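# Push utility cart through self-closing door into yellow bay

## Task

Get the utility cart from this room through the self-closing door and leave it parked in the yellow bay of the next room, so that all four wheels lie within the taped area and none rests on the tape. The case of copy paper has to be sitting in the cart's top tray without overhanging any edge of it. The door must be closed when you finish. Either robot or both may be used, but neither may topple or be left leaning, or the task fails.

## Robot and tools

Robots: r1 and r2 are identical Hello Robot Stretch 4 units, each about 1.6 m tall. Each has an omni-wheel base whose rim stays within 0.23 m of its centre, a lift carriage on a vertical mast, a telescoping arm that reaches forward, a wrist with yaw, pitch and roll, and a two-finger gripper. Loose items may occasionally get nudged by something.

Frames: the base frame sits on the floor below the base centre, with x forward, y left and z up, in metres. hand_pose is reported in this frame as a point between the open fingertips, and the printed value may be slightly wrong. The odometry frame is where the base frame was when the scene began. base_odometry counts only wheel rotation, so slipping looks like travel; heading is in rad, left positive, from -3.142 to 3.142. Every robot reports in its own frames, so only the camera images, lidar_m and wrist_depth_mm reveal where the two robots are relative to each other.

move: arguments r1, r2, cameras, blocking. blocking must be false, or the call is refused. The call comes back in about 0.5 s while motion continues. Each robot's object may hold base, joints, speeds, pace and contact_limits, or else end_of_arm by itself. A robot you omit receives nothing new, and a later move only replaces the targets it names.
- base is a relative offset from where the base last reported itself: translate_m (forward positive, -2 to 2 m), strafe_m (sideways, left positive, -2 to 2 m), rotate_rad (counter-clockwise seen from above positive, -3.2 to 3.2). translate_m and strafe_m may be combined into one straight diagonal drive; rotate_rad must go alone.
- joints are absolute targets by name: lift_m 0 to 1.2 m; arm_m 0 to 0.55 m; wrist_yaw_rad -1.134 to 4.276 (0 straight ahead, positive left, 3.14 stowed back); wrist_pitch_rad -1.117 to 4.259 (0 level, 1.57 pointing down); wrist_roll_rad -1.117 to 4.259 (positive clockwise viewed from behind the gripper); gripper_m -0.038 to 0.141 m, the fingertip gap (up to 0.015 off; at -0.02 or below the tips press together). Done tolerance: ±0.004 for lift, arm and gripper, ±0.02 rad for the wrist. A joint target past its range is clipped and reported; other bad values are refused, unknown keys make the call invalid.
- pace: "slow", "default", "fast" or "max". Base tops out at 0.1/0.3/0.4/0.6 m/s and 1/2/3/4 rad/s, lift 0.15/0.3/0.4/0.5 m/s, arm 0.1/0.4/0.6/0.7 m/s; the wrist always 1.82 rad/s. A raised lift (above 0.2) caps base speed, down to 0.3 m/s and 1 rad/s at 1.2.
- speeds: per-joint top speed (lift, arm, wrist joints; not the gripper), no higher than the max pace.
- contact_limits: 0 (gentlest) to 1 for arm_m, lift_m, translate_m, strafe_m, rotate_rad, placed beside the matching command; default 0.5. A base limit persists until the next base command. Even at 0 the arm needs 15 to 40 N to halt; for a soft press, aim 1 to 3 mm past contact.
- end_of_arm: "enable_torque" revives wrist or gripper motors that shut off.
One action lasts at most 15 s; motions time out after 14 s.

wait: seconds 0 to 10; returns early once a commanded robot comes to rest. wait(0) shows the "earlier move" line.
stop: brakes all running motions on both robots; check its "stop:" line to see whether slack wheels hold again, and repeat if not.
zoom_image: camera plus region [x0, y0, x1, y1] in pixels from the top-left, each side at most 504.
finished_scene: scene, the number of the scene being ended; irreversible.
Cameras: r1_head_camera, r1_head_left_camera, r1_head_right_camera, r1_wrist_camera, the same four for r2, or "all"; [] gives none.

Results: "move: r1 done; r2 time_out" summarises each moved robot. base_status and joint_status read moving, done, off_target (resting short, maybe still pushing), contact_stop (held back, now slack), time_out (target dropped), limit_stop_at_own_body, limit_stop_at_tilt (lean above 6 degrees, motion goes slack), or torque_fault. on_its_own lists uncommanded behaviour; "held at" is a target, not a reading. A robot under "as last shown" was not commanded. lidar_m: 12 distances in 30-degree sectors, first straight ahead then counter-clockwise (4th left, 7th behind, 10th right); "-" means nothing or closer than 0.25 m. wrist_depth_mm: 7x7 grid of depths 100 to 2000 mm. turned_by_wheels vs turned_by_imu differing by over 0.1 rad in a move suggests a collision or slip. base_tilt in degrees (about 3 degrees bias). motor_effort in percent with peak in brackets; servo_current in mA.

Cautions: an uncommanded stop or refused call cancels the rest of that reply's move, wait and finished_scene calls. The scene keeps running while you think. Robots pressing on each other, or a gripper clamping the other robot's fingers, fails the scene; once bases touch, any further drive presses hard. Paired bases can drift apart by 3 cm per metre, which strains a shared load. More than 1 kg in the gripper with arm_m above 0.2 can tip a robot when it drives, turns or stops. Avoid self-collision: gripper over the base with a low lift, tilting up combined with roll or right yaw, or yaw above 3.4 with the arm out. To grip, set gripper_m more than 0.015 under the object's width (about 0.06 under resists tugging); below -0.02 to close behind a handle. Keep lift_m contact limit at least 0.3 for 2 kg. Do not drop things, slam the door or strike heavy objects.

Each tool is called after ">>>" as name([rows], argument=value, ...), one row to a line, values as JSON.

## Session

>>> move(blocking=false)

Scene clock: 0.00 s.
r1.base_odometry: x=+0.000 y=+0.000 heading=+0.000
r1.turned_by_wheels: +0.000
r1.turned_by_imu: +0.000
r1.base_tilt: forward=-1.6 right=+1.3
r1.lidar_m: 1.92 2.25 3.81 1.93 0.97 0.84 0.83 0.93 0.77 0.76 0.93 1.59
r1.base_status: not commanded
r1.joint_positions: lift_m=+0.127 arm_m=+0.000 wrist_yaw_rad=+3.089 wrist_pitch_rad=+0.002 wrist_roll_rad=+0.000 gripper_m=+0.056
r1.joint_status: not commanded
r1.measured_speeds: all 0
r1.motor_effort: lift_m=+20 arm_m=-4 wheel_0=+0 wheel_1=+1 wheel_2=+1
r1.servo_current: wrist_yaw_rad=39 wrist_pitch_rad=46 wrist_roll_rad=65 gripper_m=39
r1.hand_pose: x=-0.1125 y=+0.1024 z=+0.3046 quat_wxyz=(+0.026, -0.001, +0.000, +1.000) (m; r1's base frame)
r1.wrist_depth_mm: 137 138 - - - - - / 113 139 - - - - - / 117 140 224 - - - - / 137 161 - - - - - / - - - - - - - / - - 191 - 187 - - / 842 759 750 788 788 732 768
r2.base_odometry: x=+0.000 y=+0.000 heading=+0.000
r2.turned_by_wheels: +0.000
r2.turned_by_imu: +0.000
r2.base_tilt: forward=-0.6 right=+0.1
r2.lidar_m: 2.02 1.45 1.40 1.49 2.01 2.22 2.34 3.17 1.60 3.62 2.59 2.46
r2.base_status: not commanded
r2.joint_positions: lift_m=+0.295 arm_m=+0.000 wrist_yaw_rad=+3.133 wrist_pitch_rad=+0.002 wrist_roll_rad=+0.000 gripper_m=+0.056
r2.joint_status: not commanded
r2.measured_speeds: all 0
r2.motor_effort: lift_m=+18 arm_m=-4 wheel_0=+0 wheel_1=-1 wheel_2=+0
r2.servo_current: wrist_yaw_rad=46 wrist_pitch_rad=39 wrist_roll_rad=46 gripper_m=59
r2.hand_pose: x=-0.1167 y=+0.0898 z=+0.4727 quat_wxyz=(+0.004, -0.001, +0.000, +1.000) (m; r2's base frame)
r2.wrist_depth_mm: - 140 - - - - - / - 126 150 - - - - / - 130 185 - - - - / 144 143 272 - - - - / 229 - - - - - - / 226 1576 196 1576 190 1618 1464 / 226 1060 1138 - - 1025 1060
pictures: r1_head_camera, r1_head_left_camera, r1_head_right_camera, r1_wrist_camera, r2_head_camera, r2_head_left_camera, r2_head_right_camera, r2_wrist_camera
Images, in order (width x height): r1_head_camera 420x560, r1_head_left_camera 420x672, r1_head_right_camera 420x672, r1_wrist_camera 616x392, r2_head_camera 420x560, r2_head_left_camera 420x672, r2_head_right_camera 420x672, r2_wrist_camera 616x392.

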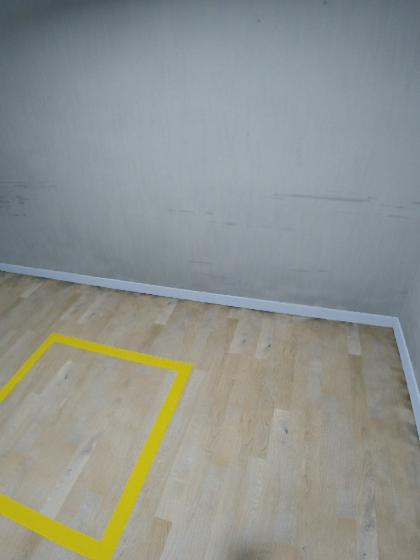

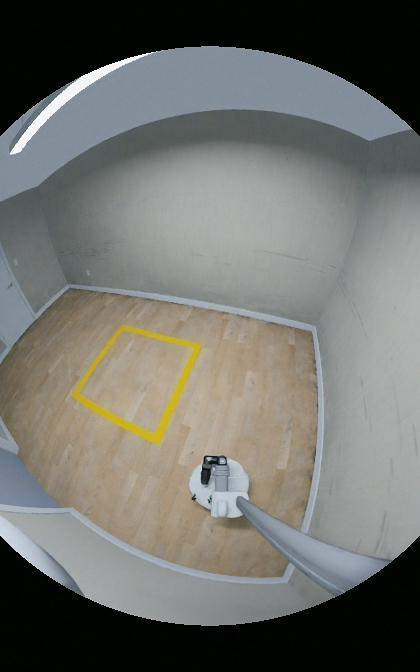

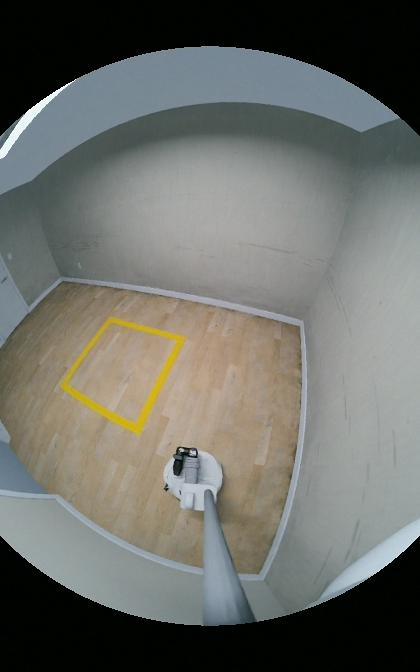

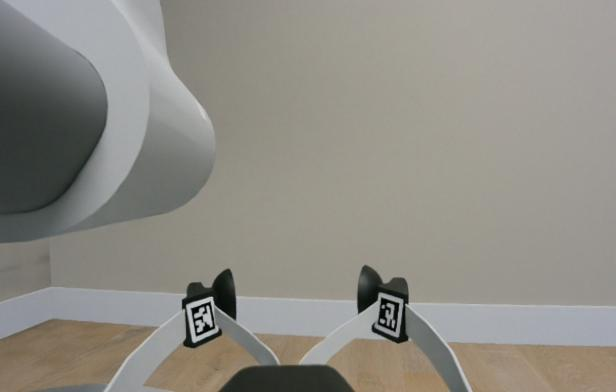

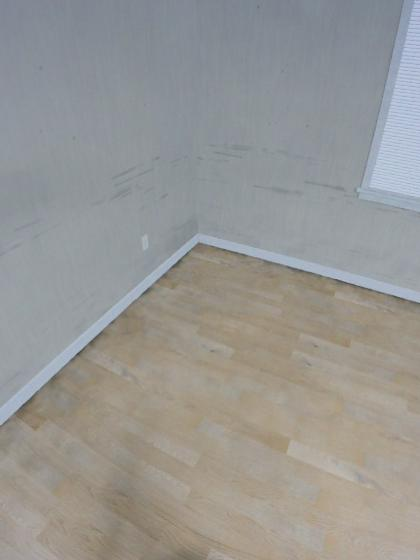

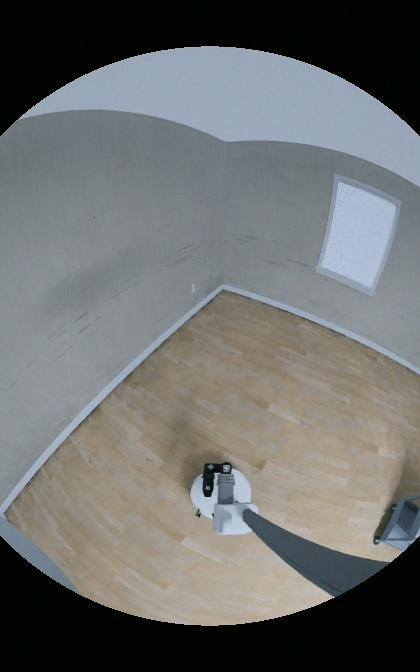

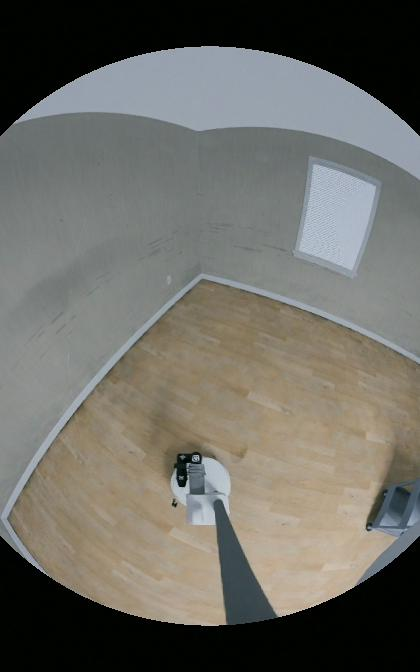

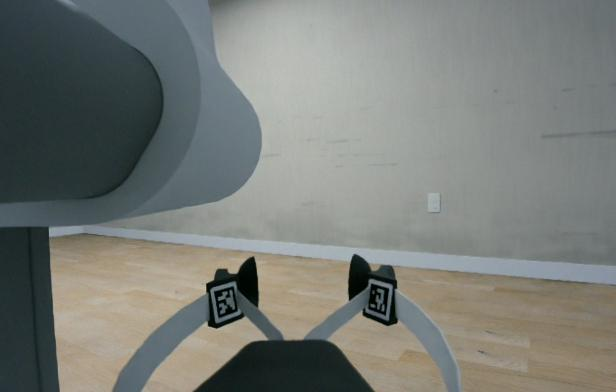

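>>> move(blocking=false, r1={"base":{"rotate_rad":1.2}}, r2={"base":{"rotate_rad":-1.6}}, cameras=[])

>>> wait(seconds=2, cameras=["r1_head_camera","r1_head_left_camera","r2_head_camera","r2_head_left_camera","r2_head_right_camera"])

Scene clock: 3.93 s.
move: r1 moving; r2 moving
r1.base_odometry: x=+0.000 y=+0.000 heading=+0.252
r1.turned_by_wheels: +0.252
r1.turned_by_imu: +0.252
r1.base_tilt: forward=-1.6 right=+1.3
r1.lidar_m: 1.99 2.67 3.67 1.22 0.90 0.84 0.88 0.83 0.78 0.81 1.11 1.92
r1.base_status: rotate_rad moving
r1.joint_positions: lift_m=+0.127 arm_m=+0.000 wrist_yaw_rad=+3.089 wrist_pitch_rad=+0.002 wrist_roll_rad=+0.000 gripper_m=+0.056
r1.joint_status: not commanded
r1.measured_speeds: translate_m=-0.001 strafe_m=-0.001 rotate_rad=+0.980 lift_m=+0.000 arm_m=+0.000 wrist_yaw_rad=+0.000 wrist_pitch_rad=+0.000 wrist_roll_rad=+0.000
r1.motor_effort: lift_m=+20(20) arm_m=-4(4) wheel_0=-6(10) wheel_1=-6(8) wheel_2=-6(7)
r1.servo_current: wrist_yaw_rad=39(59) wrist_pitch_rad=46(46) wrist_roll_rad=59(59) gripper_m=39(46)
r1.hand_pose: x=-0.1125 y=+0.1024 z=+0.3046 quat_wxyz=(+0.026, -0.001, +0.000, +1.000) (m; r1's base frame)
r1.wrist_depth_mm: 136 139 - - - - - / 113 139 - - - - - / 114 140 226 - - - - / 137 160 - - - - - / - - - - - - - / - 1060 190 - 187 - - / 788 750 759 798 741 691 723
r2.base_odometry: x=+0.000 y=+0.000 heading=-0.252
r2.turned_by_wheels: -0.252
r2.turned_by_imu: -0.244
r2.base_tilt: forward=-0.6 right=+0.1
r2.lidar_m: 2.51 1.64 1.40 1.41 1.66 2.26 2.24 2.65 1.61 1.65 2.90 2.50
r2.base_status: rotate_rad moving
r2.joint_positions: lift_m=+0.295 arm_m=+0.000 wrist_yaw_rad=+3.133 wrist_pitch_rad=+0.002 wrist_roll_rad=+0.000 gripper_m=+0.056
r2.joint_status: not commanded
r2.measured_speeds: translate_m=+0.000 strafe_m=+0.000 rotate_rad=-0.974 lift_m=+0.000 arm_m=+0.000 wrist_yaw_rad=+0.000 wrist_pitch_rad=+0.000 wrist_roll_rad=+0.000
r2.motor_effort: lift_m=+18(18) arm_m=-4(4) wheel_0=+4(10) wheel_1=+10(11) wheel_2=+8(10)
r2.servo_current: wrist_yaw_rad=39(52) wrist_pitch_rad=39(46) wrist_roll_rad=39(52) gripper_m=39(52)
r2.hand_pose: x=-0.1167 y=+0.0898 z=+0.4727 quat_wxyz=(+0.004, -0.001, +0.000, +1.000) (m; r2's base frame)
r2.wrist_depth_mm: - 140 - - - - - / - 126 150 - - - - / - 130 184 - - - - / 144 143 272 - - - - / 229 - - - - - - / 226 1576 196 1537 190 1576 1430 / 225 1060 1138 - - 1042 1060
pictures: none
No camera images: "cameras" was empty.

Scene clock: 5.27 s.
earlier move: r1 done; r2 moving
r1.base_odometry: x=+0.000 y=+0.000 heading=+1.200
r1.turned_by_wheels: +0.948
r1.turned_by_imu: +0.953
r1.base_tilt: forward=-1.6 right=+1.3
r1.lidar_m: 3.92 1.54 0.92 0.84 0.85 0.84 0.77 0.77 1.02 1.92 1.93 2.46
r1.base_status: done
r1.joint_positions: lift_m=+0.127 arm_m=+0.000 wrist_yaw_rad=+3.089 wrist_pitch_rad=+0.002 wrist_roll_rad=+0.000 gripper_m=+0.056
r1.joint_status: not commanded
r1.measured_speeds: all 0
r1.motor_effort: lift_m=+20(20) arm_m=-4(4) wheel_0=-2(11) wheel_1=-1(10) wheel_2=+0(8)
r1.servo_current: wrist_yaw_rad=46(65) wrist_pitch_rad=39(52) wrist_roll_rad=52(65) gripper_m=39(46)
r1.hand_pose: x=-0.1125 y=+0.1024 z=+0.3046 quat_wxyz=(+0.026, -0.001, +0.000, +1.000) (m; r1's base frame)
r1.wrist_depth_mm: 136 138 - - - - - / 114 139 - - - - - / 117 140 228 - - - - / 137 161 - - - - - / - - - - - - - / - - 190 - 188 - - / 788 163 759 798 788 778 768
r2.base_odometry: x=+0.000 y=+0.000 heading=-1.599
r2.turned_by_wheels: -1.347
r2.turned_by_imu: -1.311
r2.base_tilt: forward=-0.7 right=+0.1
r2.lidar_m: 3.67 2.59 2.51 2.05 1.49 1.40 1.48 2.02 2.23 2.30 3.12 1.62
r2.base_status: rotate_rad moving
r2.joint_positions: lift_m=+0.295 arm_m=+0.000 wrist_yaw_rad=+3.133 wrist_pitch_rad=+0.002 wrist_roll_rad=+0.000 gripper_m=+0.056
r2.joint_status: not commanded
r2.measured_speeds: all 0
r2.motor_effort: lift_m=+18(18) arm_m=-4(4) wheel_0=+7(12) wheel_1=+3(11) wheel_2=+5(11)
r2.servo_current: wrist_yaw_rad=39(59) wrist_pitch_rad=33(46) wrist_roll_rad=46(52) gripper_m=52(59)
r2.hand_pose: x=-0.1167 y=+0.0898 z=+0.4727 quat_wxyz=(+0.004, -0.001, +0.000, +1.000) (m; r2's base frame)
r2.wrist_depth_mm: - 141 - - - - - / - 126 141 - - - - / - 130 185 - - - - / 144 144 227 - - - - / 231 - - - - - - / 228 1576 196 1336 190 - - / 226 1060 1160 - - 1042 1078
wait: 1.33 of 2 s (r1 has come to rest)
pictures: r1_head_camera, r1_head_left_camera, r2_head_camera, r2_head_left_camera, r2_head_right_camera
Images, in order (width x height): r1_head_camera 420x560, r1_head_left_camera 420x672, r2_head_camera 420x560, r2_head_left_camera 420x672, r2_head_right_camera 420x672.

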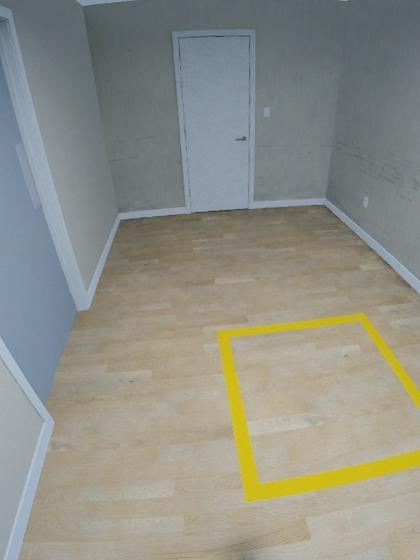

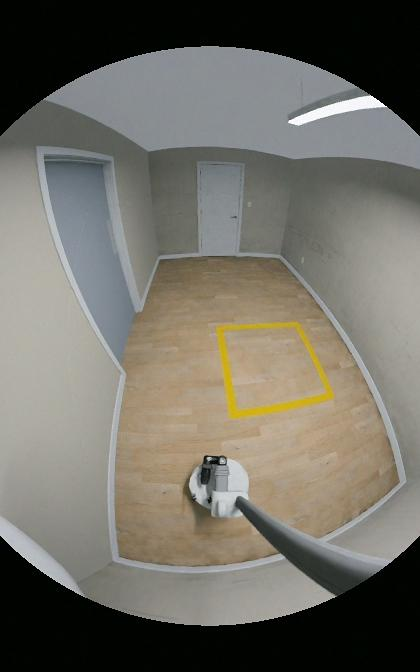

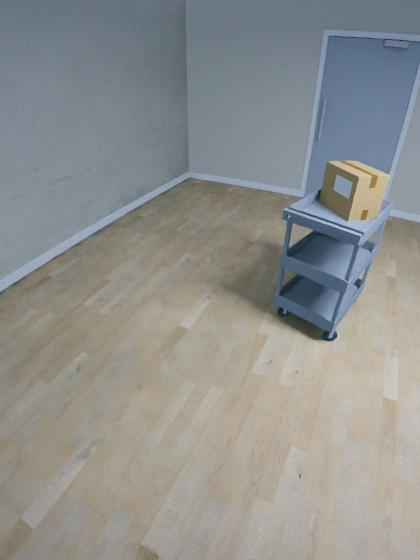

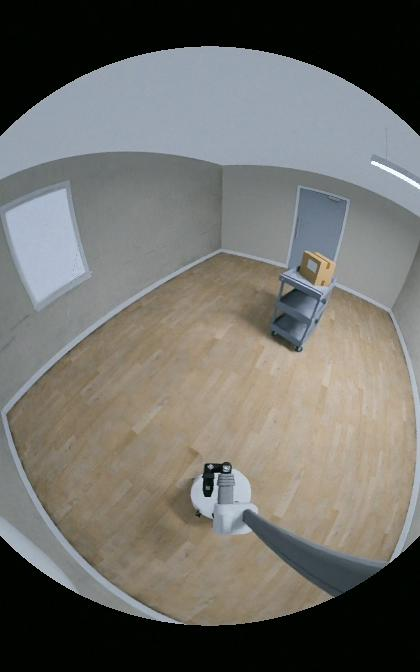

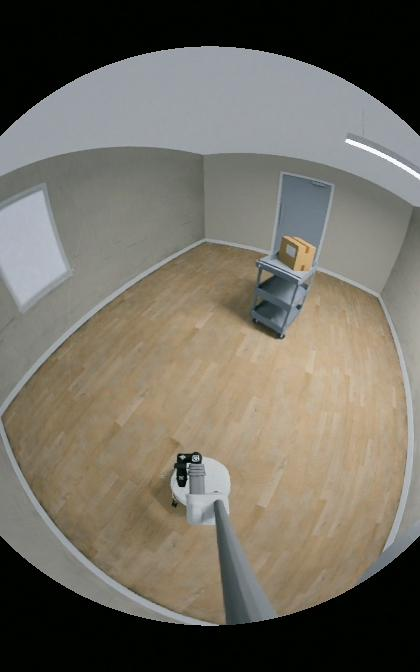

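>>> move(blocking=false, r1={"base":{"translate_m":1.2}}, r2={"base":{"rotate_rad":-0.38}}, cameras=[])

>>> wait(seconds=1, cameras=["r2_head_camera"])

>>> zoom_image(camera="r2_head_camera", region=[80, 0, 400, 400])

>>> wait(seconds=3, cameras=["r1_head_left_camera","r1_head_camera"])

Scene clock: 29.43 s.
earlier move: r2 done
move: r1 moving; r2 moving
r1.base_odometry: x=+0.011 y=+0.029 heading=+1.200
r1.turned_by_wheels: +0.000
r1.turned_by_imu: +0.000
r1.base_tilt: forward=-1.6 right=+1.3
r1.lidar_m: 3.87 1.53 0.92 0.84 0.85 0.89 0.78 0.83 1.06 1.92 1.95 2.45
r1.base_status: translate_m moving
r1.joint_positions: lift_m=+0.127 arm_m=+0.000 wrist_yaw_rad=+3.089 wrist_pitch_rad=+0.002 wrist_roll_rad=+0.000 gripper_m=+0.056
r1.joint_status: not commanded
r1.measured_speeds: translate_m=+0.122 strafe_m=+0.001 rotate_rad=+0.001 lift_m=+0.000 arm_m=+0.000 wrist_yaw_rad=+0.000 wrist_pitch_rad=+0.000 wrist_roll_rad=+0.000
r1.motor_effort: lift_m=+20(20) arm_m=-4(4) wheel_0=+9(9) wheel_1=+6(6) wheel_2=-9(10)
r1.servo_current: wrist_yaw_rad=33(59) wrist_pitch_rad=46(46) wrist_roll_rad=46(65) gripper_m=39(52)
r1.hand_pose: x=-0.1125 y=+0.1024 z=+0.3046 quat_wxyz=(+0.026, -0.001, +0.000, +1.000) (m; r1's base frame)
r1.wrist_depth_mm: 136 138 - - - - - / 113 139 - - - - - / 117 139 224 - - - - / 137 162 - - - - - / - - - - - - - / - - 191 - 187 1060 - / 788 750 750 798 778 768 778
r2.base_odometry: x=+0.000 y=+0.000 heading=-1.843
r2.turned_by_wheels: -0.244
r2.turned_by_imu: -0.237
r2.base_tilt: forward=-0.7 right=+0.0
r2.lidar_m: 1.62 2.95 2.49 2.53 1.67 1.41 1.39 1.64 2.23 2.23 2.61 1.61
r2.base_status: rotate_rad moving
r2.joint_positions: lift_m=+0.295 arm_m=+0.000 wrist_yaw_rad=+3.133 wrist_pitch_rad=+0.002 wrist_roll_rad=+0.000 gripper_m=+0.056
r2.joint_status: not commanded
r2.measured_speeds: translate_m=+0.001 strafe_m=+0.001 rotate_rad=-0.773 lift_m=+0.000 arm_m=+0.000 wrist_yaw_rad=+0.000 wrist_pitch_rad=+0.000 wrist_roll_rad=+0.000
r2.motor_effort: lift_m=+18(18) arm_m=-4(4) wheel_0=+5(10) wheel_1=+7(10) wheel_2=+6(11)
r2.servo_current: wrist_yaw_rad=46(65) wrist_pitch_rad=39(46) wrist_roll_rad=46(52) gripper_m=46(52)
r2.hand_pose: x=-0.1167 y=+0.0898 z=+0.4727 quat_wxyz=(+0.004, -0.001, +0.000, +1.000) (m; r2's base frame)
r2.wrist_depth_mm: - 141 - - - - - / - 126 142 - - - - / - 130 185 - - - - / 144 143 207 - - - - / 229 - - - - - - / 229 1618 194 1308 190 - - / 226 1060 1138 - - 1042 1078
pictures: none
No camera images: "cameras" was empty.

Scene clock: 30.10 s.
earlier move: r1 moving; r2 done
r1.base_odometry: x=+0.062 y=+0.159 heading=+1.200
r1.turned_by_wheels: +0.000
r1.turned_by_imu: +0.000
r1.base_tilt: forward=-1.6 right=+1.3
r1.lidar_m: 3.75 1.59 0.95 0.85 0.88 1.01 0.94 0.94 1.24 1.91 1.91 2.42
r1.base_status: translate_m moving
r1.joint_positions: lift_m=+0.127 arm_m=+0.000 wrist_yaw_rad=+3.089 wrist_pitch_rad=+0.002 wrist_roll_rad=+0.000 gripper_m=+0.056
r1.joint_status: not commanded
r1.measured_speeds: translate_m=+0.289 strafe_m=+0.001 rotate_rad=-0.004 lift_m=+0.000 arm_m=+0.000 wrist_yaw_rad=+0.000 wrist_pitch_rad=+0.000 wrist_roll_rad=+0.000
r1.motor_effort: lift_m=+20(20) arm_m=-4(4) wheel_0=+8(9) wheel_1=+5(7) wheel_2=-9(10)
r1.servo_current: wrist_yaw_rad=52(72) wrist_pitch_rad=33(46) wrist_roll_rad=65(65) gripper_m=39(52)
r1.hand_pose: x=-0.1125 y=+0.1024 z=+0.3046 quat_wxyz=(+0.026, -0.001, +0.000, +1.000) (m; r1's base frame)
r1.wrist_depth_mm: 136 138 - - - - - / 113 139 - - - - - / 116 139 222 - - - - / 137 159 - - - - - / - - - - - - - / - - 190 1098 187 1042 - / 854 750 759 798 809 768 768
r2.base_odometry: x=+0.000 y=+0.000 heading=-1.978
r2.turned_by_wheels: -0.135
r2.turned_by_imu: -0.131
r2.base_tilt: forward=-0.7 right=+0.1
r2.lidar_m: 1.60 3.20 2.53 2.49 1.80 1.44 1.39 1.54 2.25 2.22 2.44 3.68
r2.base_status: done
r2.joint_positions: lift_m=+0.295 arm_m=+0.000 wrist_yaw_rad=+3.133 wrist_pitch_rad=+0.002 wrist_roll_rad=+0.000 gripper_m=+0.056
r2.joint_status: not commanded
r2.measured_speeds: all 0
r2.motor_effort: lift_m=+18(18) arm_m=-4(4) wheel_0=+4(10) wheel_1=+3(10) wheel_2=+5(11)
r2.servo_current: wrist_yaw_rad=46(65) wrist_pitch_rad=39(46) wrist_roll_rad=46(59) gripper_m=52(52)
r2.hand_pose: x=-0.1167 y=+0.0898 z=+0.4727 quat_wxyz=(+0.004, -0.001, +0.000, +1.000) (m; r2's base frame)
r2.wrist_depth_mm: - 141 - - - - - / - 127 141 - - - - / - 130 185 - - - - / 144 143 207 - - - - / 220 - - - - - - / 219 1464 192 171 190 - 1308 / 226 1078 1138 - - 1060 1060
wait: 0.67 of 1 s (r2 has come to rest)
pictures: r2_head_camera
Images, in order (width x height): r2_head_camera 420x560.

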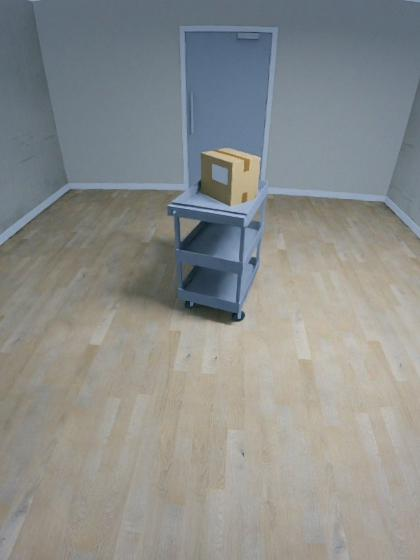

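Scaled by 1.260 from the camera's 420x560 image, which has a finer 1200x1600 frame.

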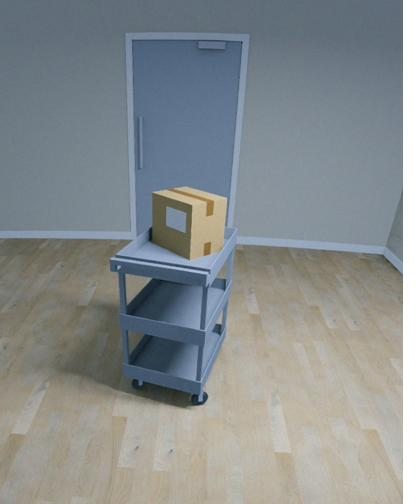

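Scene clock: 33.10 s.
earlier move: r1 moving
r1.base_odometry: x=+0.387 y=+0.995 heading=+1.200
r1.turned_by_wheels: +0.000
r1.turned_by_imu: +0.001
r1.base_tilt: forward=-1.6 right=+1.2
r1.lidar_m: 2.85 1.63 1.16 0.96 0.98 1.25 1.81 1.85 1.96 1.78 1.82 2.32
r1.base_status: translate_m moving
r1.joint_positions: lift_m=+0.127 arm_m=+0.000 wrist_yaw_rad=+3.089 wrist_pitch_rad=+0.002 wrist_roll_rad=+0.000 gripper_m=+0.056
r1.joint_status: not commanded
r1.measured_speeds: translate_m=+0.260 strafe_m=-0.001 rotate_rad=-0.004 lift_m=+0.000 arm_m=+0.000 wrist_yaw_rad=+0.000 wrist_pitch_rad=+0.000 wrist_roll_rad=+0.000
r1.motor_effort: lift_m=+20(20) arm_m=-4(4) wheel_0=+1(9) wheel_1=+2(8) wheel_2=-2(10)
r1.servo_current: wrist_yaw_rad=59(72) wrist_pitch_rad=39(52) wrist_roll_rad=46(65) gripper_m=39(52)
r1.hand_pose: x=-0.1125 y=+0.1024 z=+0.3046 quat_wxyz=(+0.026, -0.001, +0.000, +1.000) (m; r1's base frame)
r1.wrist_depth_mm: 136 138 - - - - - / 113 139 - - - - - / 117 140 225 - - - - / 137 162 - - - - - / 1756 - - - - - - / 1182 1182 193 1182 187 1138 1042 / 854 741 750 798 788 778 809
r2.base_odometry: x=+0.000 y=+0.000 heading=-1.978
r2.turned_by_wheels: +0.000
r2.turned_by_imu: +0.000
r2.base_tilt: forward=-0.6 right=+0.1
r2.lidar_m: 1.63 3.24 2.55 2.49 1.82 1.41 1.41 1.54 2.24 2.23 2.43 3.68
r2.base_status: done
r2.joint_positions: lift_m=+0.295 arm_m=+0.000 wrist_yaw_rad=+3.133 wrist_pitch_rad=+0.002 wrist_roll_rad=+0.000 gripper_m=+0.056
r2.joint_status: not commanded
r2.measured_speeds: all 0
r2.motor_effort: lift_m=+18(18) arm_m=-4(4) wheel_0=+4(10) wheel_1=+3(10) wheel_2=+5(11)
r2.servo_current: wrist_yaw_rad=52(65) wrist_pitch_rad=39(46) wrist_roll_rad=46(59) gripper_m=52(52)
r2.hand_pose: x=-0.1167 y=+0.0898 z=+0.4727 quat_wxyz=(+0.004, -0.001, +0.000, +1.000) (m; r2's base frame)
r2.wrist_depth_mm: - 141 - - - - - / - 127 141 - - - - / - 129 185 - - - - / 144 143 207 - - - - / 220 - - - - - - / 220 1464 193 171 190 - 1336 / 227 1060 1138 - - 1060 1078
wait: 3.00 s; no rest
pictures: r1_head_camera, r1_head_left_camera
Images, in order (width x height): r1_head_camera 420x560, r1_head_left_camera 420x672.

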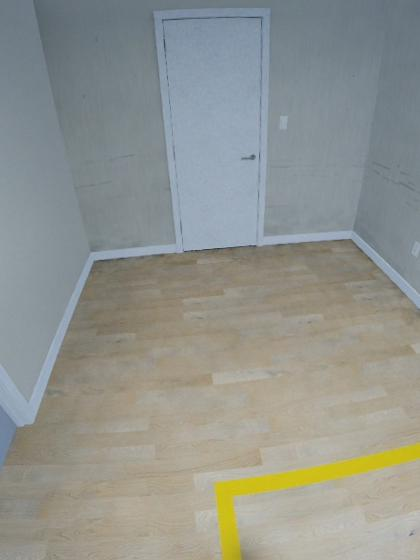

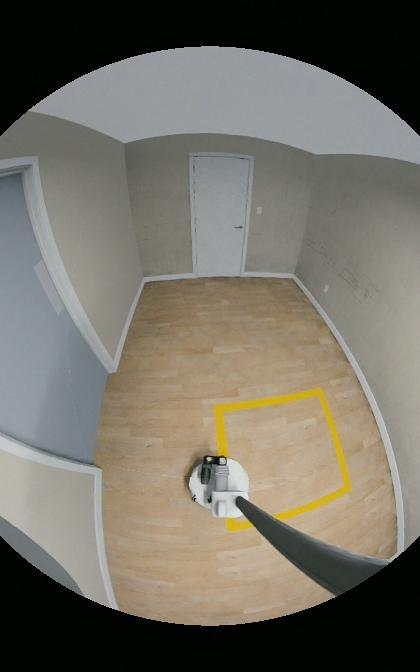

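>>> move(blocking=false, r1={"base":{"rotate_rad":1.67}}, r2={"base":{"translate_m":0.6},"joints":{"lift_m":0.9}}, cameras=[])

>>> wait(seconds=1.6, cameras=[])

>>> wait(seconds=1.7, cameras=["r2_head_camera","r2_head_left_camera","r1_head_camera","r1_head_left_camera"])

>>> zoom_image(camera="r2_head_camera", region=[100, 100, 340, 420])

Scene clock: 50.43 s.
earlier move: r1 done
move: r1 moving; r2 moving
r1.base_odometry: x=+0.435 y=+1.118 heading=+1.452
r1.turned_by_wheels: +0.252
r1.turned_by_imu: +0.252
r1.base_tilt: forward=-1.6 right=+1.3
r1.lidar_m: 2.72 1.32 1.08 0.99 1.08 1.67 1.95 2.17 1.82 1.77 1.94 2.76
r1.base_status: rotate_rad moving
r1.joint_positions: lift_m=+0.127 arm_m=+0.000 wrist_yaw_rad=+3.089 wrist_pitch_rad=+0.002 wrist_roll_rad=+0.000 gripper_m=+0.056
r1.joint_status: not commanded
r1.measured_speeds: translate_m=-0.001 strafe_m=-0.001 rotate_rad=+0.974 lift_m=+0.000 arm_m=+0.000 wrist_yaw_rad=+0.000 wrist_pitch_rad=+0.000 wrist_roll_rad=+0.000
r1.motor_effort: lift_m=+20(20) arm_m=-4(4) wheel_0=-8(8) wheel_1=-6(7) wheel_2=-7(7)
r1.servo_current: wrist_yaw_rad=46(65) wrist_pitch_rad=39(46) wrist_roll_rad=65(65) gripper_m=39(46)
r1.hand_pose: x=-0.1125 y=+0.1024 z=+0.3046 quat_wxyz=(+0.026, -0.001, +0.000, +1.000) (m; r1's base frame)
r1.wrist_depth_mm: 136 138 - - - - - / 113 139 - - - - - / 118 139 273 - - - - / 137 161 - - - - - / 1983 - - - - 1863 - / 1182 1182 191 1182 188 1160 1118 / 842 750 750 809 798 778 820
r2.base_odometry: x=-0.012 y=-0.029 heading=-1.978
r2.turned_by_wheels: +0.000
r2.turned_by_imu: +0.002
r2.base_tilt: forward=-0.7 right=+0.1
r2.lidar_m: 1.59 3.19 2.54 2.48 1.87 1.45 1.41 1.57 2.29 2.24 2.43 3.68
r2.base_status: translate_m moving
r2.joint_positions: lift_m=+0.333 arm_m=+0.000 wrist_yaw_rad=+3.133 wrist_pitch_rad=+0.002 wrist_roll_rad=+0.000 gripper_m=+0.056
r2.joint_status: lift_m moving
r2.measured_speeds: translate_m=+0.122 strafe_m=-0.001 rotate_rad=+0.000 lift_m=+0.146 arm_m=+0.000 wrist_yaw_rad=+0.000 wrist_pitch_rad=+0.000 wrist_roll_rad=+0.000
r2.motor_effort: lift_m=+24(26) arm_m=-4(4) wheel_0=+10(10) wheel_1=+6(9) wheel_2=-11(12)
r2.servo_current: wrist_yaw_rad=59(59) wrist_pitch_rad=33(46) wrist_roll_rad=39(59) gripper_m=46(59)
r2.hand_pose: x=-0.1167 y=+0.0898 z=+0.5104 quat_wxyz=(+0.004, -0.001, +0.000, +1.000) (m; r2's base frame)
r2.wrist_depth_mm: - 140 - - - - - / - 126 141 - - - - / - 129 183 - - - - / 145 143 216 - - - - / 220 - - - - - - / 226 1499 191 171 190 - - / 236 1118 1229 - - 1118 1118
pictures: none
No camera images: "cameras" was empty.

Scene clock: 52.03 s.
earlier move: r1 moving; r2 moving
r1.base_odometry: x=+0.435 y=+1.118 heading=+2.870
r1.turned_by_wheels: +1.418
r1.turned_by_imu: +1.426
r1.base_tilt: forward=-1.6 right=+1.3
r1.lidar_m: 0.99 1.03 1.35 1.95 2.02 1.88 1.76 1.85 2.46 2.75 1.49 1.13
r1.base_status: rotate_rad moving
r1.joint_positions: lift_m=+0.127 arm_m=+0.000 wrist_yaw_rad=+3.089 wrist_pitch_rad=+0.002 wrist_roll_rad=+0.000 gripper_m=+0.056
r1.joint_status: not commanded
r1.measured_speeds: all 0
r1.motor_effort: lift_m=+20(20) arm_m=-4(4) wheel_0=-2(10) wheel_1=+2(8) wheel_2=-2(9)
r1.servo_current: wrist_yaw_rad=59(65) wrist_pitch_rad=46(52) wrist_roll_rad=59(72) gripper_m=46(46)
r1.hand_pose: x=-0.1125 y=+0.1024 z=+0.3046 quat_wxyz=(+0.026, -0.001, +0.000, +1.000) (m; r1's base frame)
r1.wrist_depth_mm: 136 138 - - - - - / 113 139 - - - - - / 118 140 229 - - - - / 137 161 - - - - - / 1661 - - 1756 1983 - - / 1205 1281 193 1182 187 1160 1138 / 854 750 750 798 788 778 831
r2.base_odometry: x=-0.178 y=-0.413 heading=-1.978
r2.turned_by_wheels: +0.000
r2.turned_by_imu: +0.001
r2.base_tilt: forward=-0.6 right=+0.1
r2.lidar_m: 1.18 3.13 2.47 2.42 2.37 1.89 1.86 2.04 2.32 2.28 2.48 1.49
r2.base_status: translate_m moving
r2.joint_positions: lift_m=+0.774 arm_m=+0.000 wrist_yaw_rad=+3.133 wrist_pitch_rad=+0.002 wrist_roll_rad=+0.000 gripper_m=+0.056
r2.joint_status: lift_m moving
r2.measured_speeds: translate_m=+0.281 strafe_m=+0.002 rotate_rad=+0.006 lift_m=+0.279 arm_m=+0.000 wrist_yaw_rad=+0.000 wrist_pitch_rad=+0.000 wrist_roll_rad=+0.000
r2.motor_effort: lift_m=+25(26) arm_m=-4(4) wheel_0=+4(10) wheel_1=+5(9) wheel_2=-5(14)
r2.servo_current: wrist_yaw_rad=46(59) wrist_pitch_rad=46(46) wrist_roll_rad=46(59) gripper_m=52(59)
r2.hand_pose: x=-0.1167 y=+0.0898 z=+0.9523 quat_wxyz=(+0.004, -0.001, +0.000, +1.000) (m; r2's base frame)
r2.wrist_depth_mm: - 140 258 - - - - / - 125 147 - - - - / - 129 190 - - - - / 144 143 267 - - - - / 228 - - - - - - / 225 - 197 - 188 - - / 224 - - - - - -
wait: 1.60 s; no rest
pictures: none
No camera images: "cameras" was empty.

Scene clock: 52.07 s.
earlier move: r1 done; r2 moving
r1.base_odometry: x=+0.435 y=+1.118 heading=+2.870
r1.turned_by_wheels: +0.000
r1.turned_by_imu: +0.000
r1.base_tilt: forward=-1.6 right=+1.3
r1.lidar_m: 1.00 1.01 1.39 1.96 2.01 1.87 1.78 1.85 2.49 2.74 1.48 1.12
r1.base_status: done
r1.joint_positions: lift_m=+0.127 arm_m=+0.000 wrist_yaw_rad=+3.089 wrist_pitch_rad=+0.002 wrist_roll_rad=+0.000 gripper_m=+0.056
r1.joint_status: not commanded
r1.measured_speeds: all 0
r1.motor_effort: lift_m=+20(20) arm_m=-4(4) wheel_0=-2(10) wheel_1=-1(8) wheel_2=+0(9)
r1.servo_current: wrist_yaw_rad=52(65) wrist_pitch_rad=46(52) wrist_roll_rad=39(72) gripper_m=39(46)
r1.hand_pose: x=-0.1125 y=+0.1024 z=+0.3046 quat_wxyz=(+0.026, -0.001, +0.000, +1.000) (m; r1's base frame)
r1.wrist_depth_mm: 136 138 - - - - - / 113 139 - - - - - / 118 140 229 - - - - / 137 161 - - - - - / 1708 - - 1661 1921 - - / 1205 1336 194 1205 187 1160 1138 / 842 750 750 798 798 788 820
r2.base_odometry: x=-0.181 y=-0.421 heading=-1.978
r2.turned_by_wheels: +0.000
r2.turned_by_imu: +0.000
r2.base_tilt: forward=-0.7 right=+0.1
r2.lidar_m: 1.14 3.14 2.48 2.41 2.38 1.89 1.87 2.05 2.29 2.27 2.52 1.45
r2.base_status: translate_m moving
r2.joint_positions: lift_m=+0.783 arm_m=+0.000 wrist_yaw_rad=+3.133 wrist_pitch_rad=+0.002 wrist_roll_rad=+0.000 gripper_m=+0.056
r2.joint_status: lift_m moving
r2.measured_speeds: translate_m=+0.269 strafe_m=-0.001 rotate_rad=-0.002 lift_m=+0.269 arm_m=+0.000 wrist_yaw_rad=+0.000 wrist_pitch_rad=+0.000 wrist_roll_rad=+0.000
r2.motor_effort: lift_m=+22(26) arm_m=-3(4) wheel_0=+6(10) wheel_1=+3(9) wheel_2=-5(14)
r2.servo_current: wrist_yaw_rad=46(59) wrist_pitch_rad=39(46) wrist_roll_rad=52(59) gripper_m=46(59)
r2.hand_pose: x=-0.1167 y=+0.0898 z=+0.9613 quat_wxyz=(+0.004, -0.001, +0.000, +1.000) (m; r2's base frame)
r2.wrist_depth_mm: - 141 - - - - - / - 125 156 - - - - / - 129 191 - - - - / 144 143 268 - - - - / 229 - - - - - - / 227 - 196 - 189 - - / 224 - - - - - -
wait: 0.03 of 1.7 s (r1 has come to rest)
pictures: r1_head_camera, r1_head_left_camera, r2_head_camera, r2_head_left_camera
Images, in order (width x height): r1_head_camera 420x560, r1_head_left_camera 420x672, r2_head_camera 420x560, r2_head_left_camera 420x672.

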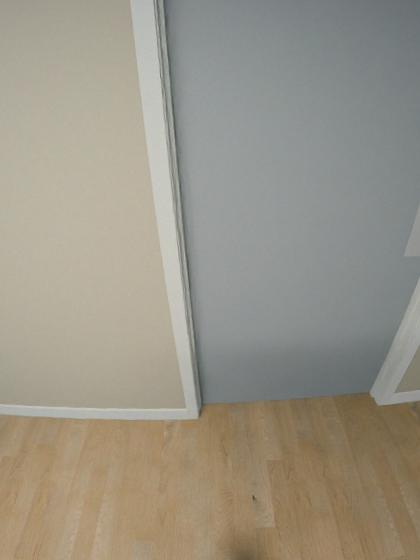

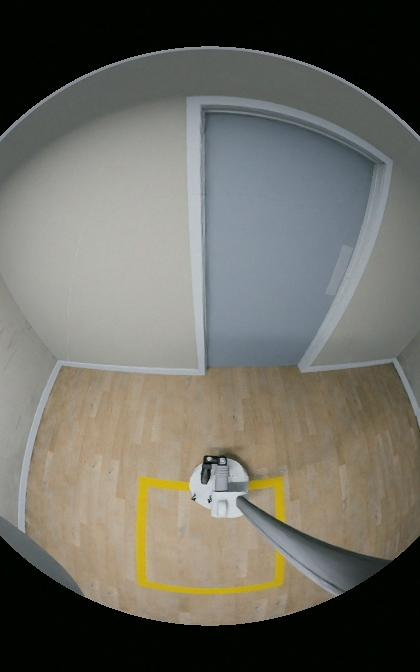

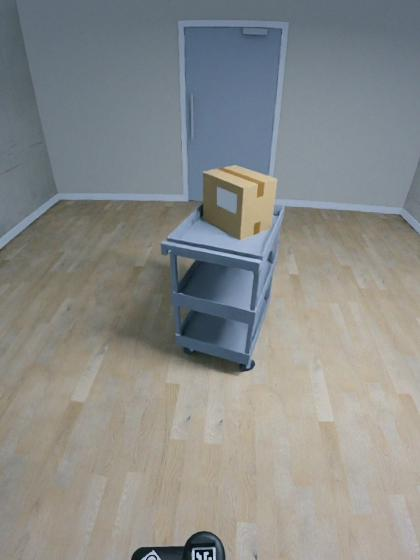

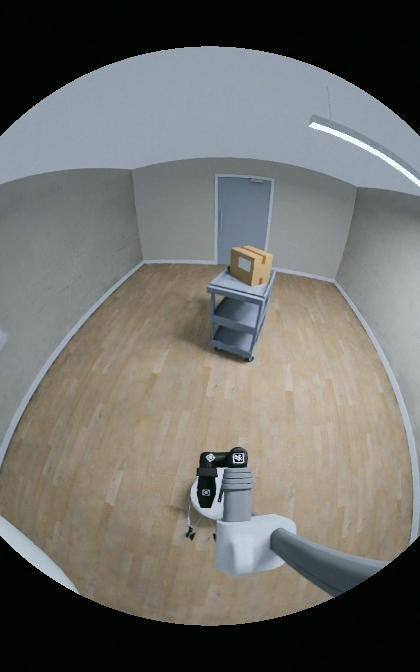

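Scaled by 1.575 from the camera's 420x560 image, which has a finer 1200x1600 frame.

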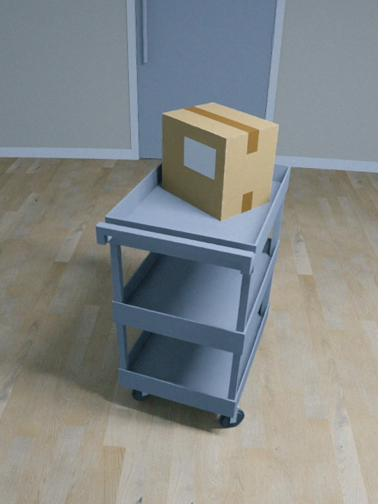

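>>> move(blocking=false, r1={"base":{"strafe_m":-0.5,"translate_m":0.1}}, r2={"joints":{"lift_m":0.9,"wrist_yaw_rad":0,"wrist_roll_rad":1.57,"gripper_m":0.1}}, cameras=[])

>>> wait(seconds=2.2, cameras=[])

>>> wait(seconds=1.5, cameras=["r2_head_camera","r2_wrist_camera","r1_head_camera","r1_head_left_camera"])

>>> zoom_image(camera="r2_head_camera", region=[100, 120, 340, 440])

Scene clock: 71.73 s.
earlier move: r2 done
move: r1 moving; r2 moving
r1.base_odometry: x=+0.437 y=+1.151 heading=+2.870
r1.turned_by_wheels: +0.000
r1.turned_by_imu: -0.002
r1.base_tilt: forward=-1.6 right=+1.3
r1.lidar_m: 0.99 1.03 1.39 1.99 2.06 1.88 1.77 1.85 2.46 2.74 1.48 1.11
r1.base_status: translate_m moving; strafe_m moving
r1.joint_positions: lift_m=+0.127 arm_m=+0.000 wrist_yaw_rad=+3.089 wrist_pitch_rad=+0.002 wrist_roll_rad=+0.000 gripper_m=+0.056
r1.joint_status: not commanded
r1.measured_speeds: translate_m=+0.025 strafe_m=-0.127 rotate_rad=+0.005 lift_m=+0.000 arm_m=+0.000 wrist_yaw_rad=+0.000 wrist_pitch_rad=+0.000 wrist_roll_rad=+0.000
r1.motor_effort: lift_m=+20(20) arm_m=-4(4) wheel_0=+10(10) wheel_1=-9(9) wheel_2=-5(5)
r1.servo_current: wrist_yaw_rad=46(52) wrist_pitch_rad=39(46) wrist_roll_rad=59(59) gripper_m=46(46)
r1.hand_pose: x=-0.1125 y=+0.1024 z=+0.3046 quat_wxyz=(+0.026, -0.001, +0.000, +1.000) (m; r1's base frame)
r1.wrist_depth_mm: 136 138 - - - - - / 114 139 - - - - - / 118 140 229 - - - - / 137 161 - - - - - / 1708 - - 1708 1863 - - / 1205 1308 195 1182 188 1281 1138 / 778 750 750 788 788 723 831
r2.base_odometry: x=-0.237 y=-0.551 heading=-1.978
r2.turned_by_wheels: +0.000
r2.turned_by_imu: +0.003
r2.base_tilt: forward=-0.7 right=+0.0
r2.lidar_m: 1.03 3.10 2.50 2.41 2.52 2.03 2.00 2.21 2.34 2.30 2.51 1.06
r2.base_status: done
r2.joint_positions: lift_m=+0.900 arm_m=+0.000 wrist_yaw_rad=+2.570 wrist_pitch_rad=+0.002 wrist_roll_rad=+0.589 gripper_m=+0.075
r2.joint_status: lift_m moving; wrist_yaw_rad moving; wrist_roll_rad moving; gripper_m moving
r2.measured_speeds: translate_m=+0.000 strafe_m=+0.000 rotate_rad=+0.000 lift_m=+0.000 arm_m=+0.000 wrist_yaw_rad=-1.740 wrist_pitch_rad=+0.000 wrist_roll_rad=+1.820
r2.motor_effort: lift_m=+21(23) arm_m=-4(4) wheel_0=+3(4) wheel_1=+2(3) wheel_2=-1(2)
r2.servo_current: wrist_yaw_rad=98(104) wrist_pitch_rad=39(46) wrist_roll_rad=59(91) gripper_m=85(91)
r2.hand_pose: x=-0.0243 y=+0.2296 z=+1.0775 quat_wxyz=(+0.270, +0.081, +0.279, +0.918) (m; r2's base frame)
r2.wrist_depth_mm: - - - - - - - / - - - - - - - / - - - - - - - / - - - - - - - / - - - - - - - / - - 190 - 189 - 1808 / - - - - - 1661 1430
pictures: none
No camera images: "cameras" was empty.

Scene clock: 73.63 s.
earlier move: r1 moving; r2 done
r1.base_odometry: x=+0.471 y=+1.602 heading=+2.870
r1.turned_by_wheels: +0.000
r1.turned_by_imu: -0.002
r1.base_tilt: forward=-1.5 right=+1.2
r1.lidar_m: 1.00 1.05 1.28 2.42 2.50 1.97 1.84 1.90 2.39 2.26 1.40 1.00
r1.base_status: translate_m moving; strafe_m moving
r1.joint_positions: lift_m=+0.127 arm_m=+0.000 wrist_yaw_rad=+3.089 wrist_pitch_rad=+0.002 wrist_roll_rad=+0.000 gripper_m=+0.056
r1.joint_status: not commanded
r1.measured_speeds: translate_m=+0.022 strafe_m=-0.117 rotate_rad=-0.001 lift_m=+0.000 arm_m=+0.000 wrist_yaw_rad=+0.000 wrist_pitch_rad=+0.000 wrist_roll_rad=+0.000
r1.motor_effort: lift_m=+20(20) arm_m=-4(4) wheel_0=+2(13) wheel_1=-1(9) wheel_2=-1(5)
r1.servo_current: wrist_yaw_rad=26(59) wrist_pitch_rad=52(52) wrist_roll_rad=39(65) gripper_m=46(46)
r1.hand_pose: x=-0.1125 y=+0.1024 z=+0.3046 quat_wxyz=(+0.026, -0.001, +0.000, +1.000) (m; r1's base frame)
r1.wrist_depth_mm: 136 138 - - - - - / 112 139 - - - - - / 117 139 224 - - - - / 137 163 - - - - - / 1661 - 1661 - - - - / 1182 1205 195 1205 187 1160 1138 / 866 750 759 798 798 768 809
r2.base_odometry: x=-0.237 y=-0.551 heading=-1.978
r2.turned_by_wheels: +0.000
r2.turned_by_imu: +0.000
r2.base_tilt: forward=-0.7 right=+0.1
r2.lidar_m: 1.00 3.08 2.45 2.40 2.57 2.01 2.00 2.20 2.35 2.30 2.50 1.06
r2.base_status: done
r2.joint_positions: lift_m=+0.900 arm_m=+0.000 wrist_yaw_rad=+0.003 wrist_pitch_rad=+0.002 wrist_roll_rad=+1.568 gripper_m=+0.100
r2.joint_status: all done
r2.measured_speeds: all 0
r2.motor_effort: lift_m=+21(24) arm_m=-4(4) wheel_0=+4(4) wheel_1=+3(3) wheel_2=-2(2)
r2.servo_current: wrist_yaw_rad=46(130) wrist_pitch_rad=46(46) wrist_roll_rad=52(124) gripper_m=59(91)
r2.hand_pose: x=+0.4596 y=-0.0866 z=+1.0775 quat_wxyz=(+0.708, +0.706, +0.002, +0.000) (m; r2's base frame)
r2.wrist_depth_mm: - - - - - - 1464 / - - - - - 1863 1397 / - - - 1160 1078 - 820 / - - - - 1182 1430 866 / - - - - 946 - 1430 / - - 193 - 194 1921 1499 / - - - - - - 1499
wait: 1.90 of 2.2 s (r2 has come to rest)
pictures: none
No camera images: "cameras" was empty.

Scene clock: 74.37 s.
earlier move: r1 done
r1.base_odometry: x=+0.473 y=+1.627 heading=+2.869
r1.turned_by_wheels: +0.000
r1.turned_by_imu: +0.000
r1.base_tilt: forward=-1.6 right=+1.2
r1.lidar_m: 0.98 1.00 1.28 2.46 2.52 1.97 1.84 1.93 2.38 2.25 1.38 1.01
r1.base_status: done
r1.joint_positions: lift_m=+0.127 arm_m=+0.000 wrist_yaw_rad=+3.089 wrist_pitch_rad=+0.002 wrist_roll_rad=+0.000 gripper_m=+0.056
r1.joint_status: not commanded
r1.measured_speeds: all 0
r1.motor_effort: lift_m=+20(20) arm_m=-4(4) wheel_0=+0(13) wheel_1=-2(9) wheel_2=-2(5)
r1.servo_current: wrist_yaw_rad=46(65) wrist_pitch_rad=39(52) wrist_roll_rad=59(65) gripper_m=46(46)
r1.hand_pose: x=-0.1125 y=+0.1024 z=+0.3046 quat_wxyz=(+0.026, -0.001, +0.000, +1.000) (m; r1's base frame)
r1.wrist_depth_mm: 136 139 - - - - - / 113 139 - - - - - / 114 139 224 - - - - / 137 163 - - - - - / 1708 - 1808 - - - - / 1182 1205 193 1205 187 1160 1118 / 842 741 759 820 798 778 820
r2.base_odometry: x=-0.237 y=-0.551 heading=-1.978
r2.turned_by_wheels: +0.000
r2.turned_by_imu: +0.000
r2.base_tilt: forward=-0.7 right=+0.1
r2.lidar_m: 1.01 3.11 2.46 2.42 2.53 2.04 1.99 2.17 2.33 2.29 2.51 1.04
r2.base_status: done
r2.joint_positions: lift_m=+0.900 arm_m=+0.000 wrist_yaw_rad=+0.003 wrist_pitch_rad=+0.002 wrist_roll_rad=+1.568 gripper_m=+0.100
r2.joint_status: all done
r2.measured_speeds: all 0
r2.motor_effort: lift_m=+21(24) arm_m=-4(4) wheel_0=+3(4) wheel_1=+2(3) wheel_2=-1(2)
r2.servo_current: wrist_yaw_rad=65(130) wrist_pitch_rad=39(46) wrist_roll_rad=59(124) gripper_m=46(91)
r2.hand_pose: x=+0.4596 y=-0.0866 z=+1.0775 quat_wxyz=(+0.708, +0.706, +0.002, +0.000) (m; r2's base frame)
r2.wrist_depth_mm: - - - - - - 1464 / - - - - - 1863 1397 / - - - 1138 1078 - 820 / - - - - 1205 1464 866 / - - - - 931 - 1430 / - - 193 - 194 1921 1499 / - - - - - - 1499
wait: 0.73 of 1.5 s (r1 has come to rest)
pictures: r1_head_camera, r1_head_left_camera, r2_head_camera, r2_wrist_camera
Images, in order (width x height): r1_head_camera 420x560, r1_head_left_camera 420x672, r2_head_camera 420x560, r2_wrist_camera 616x392.

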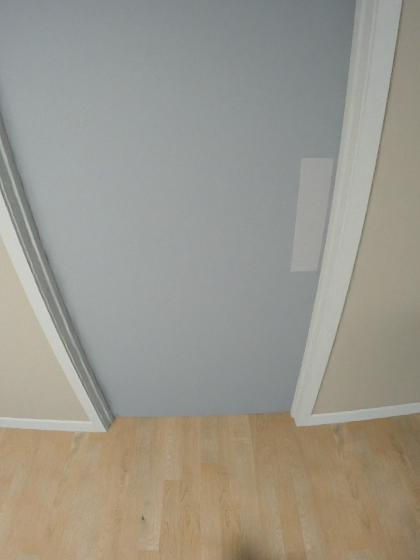

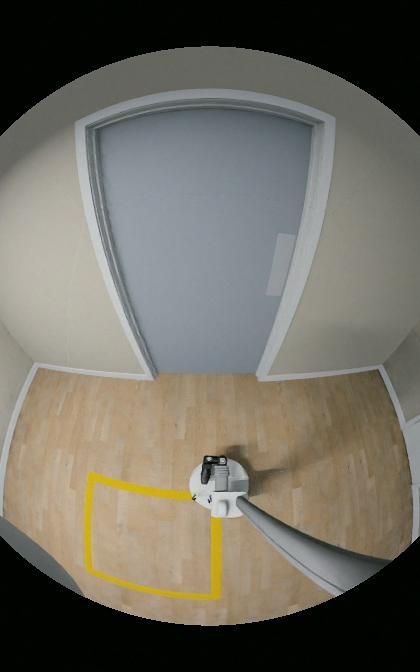

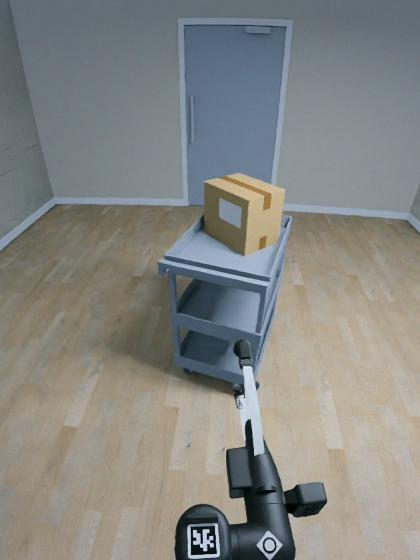

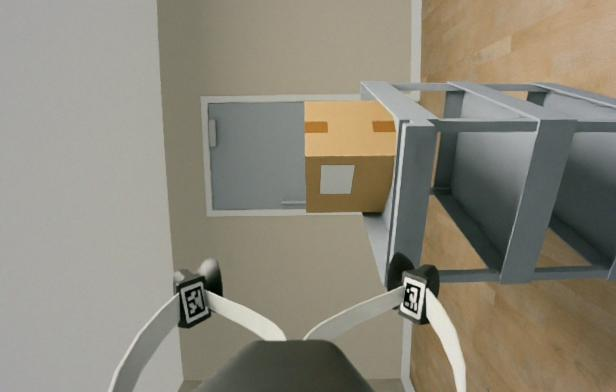

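Scaled by 1.575 from the camera's 420x560 image, which has a finer 1200x1600 frame.

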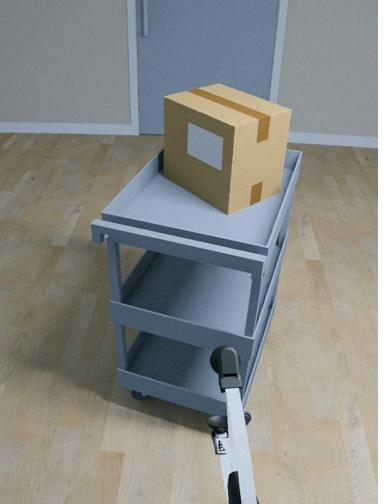

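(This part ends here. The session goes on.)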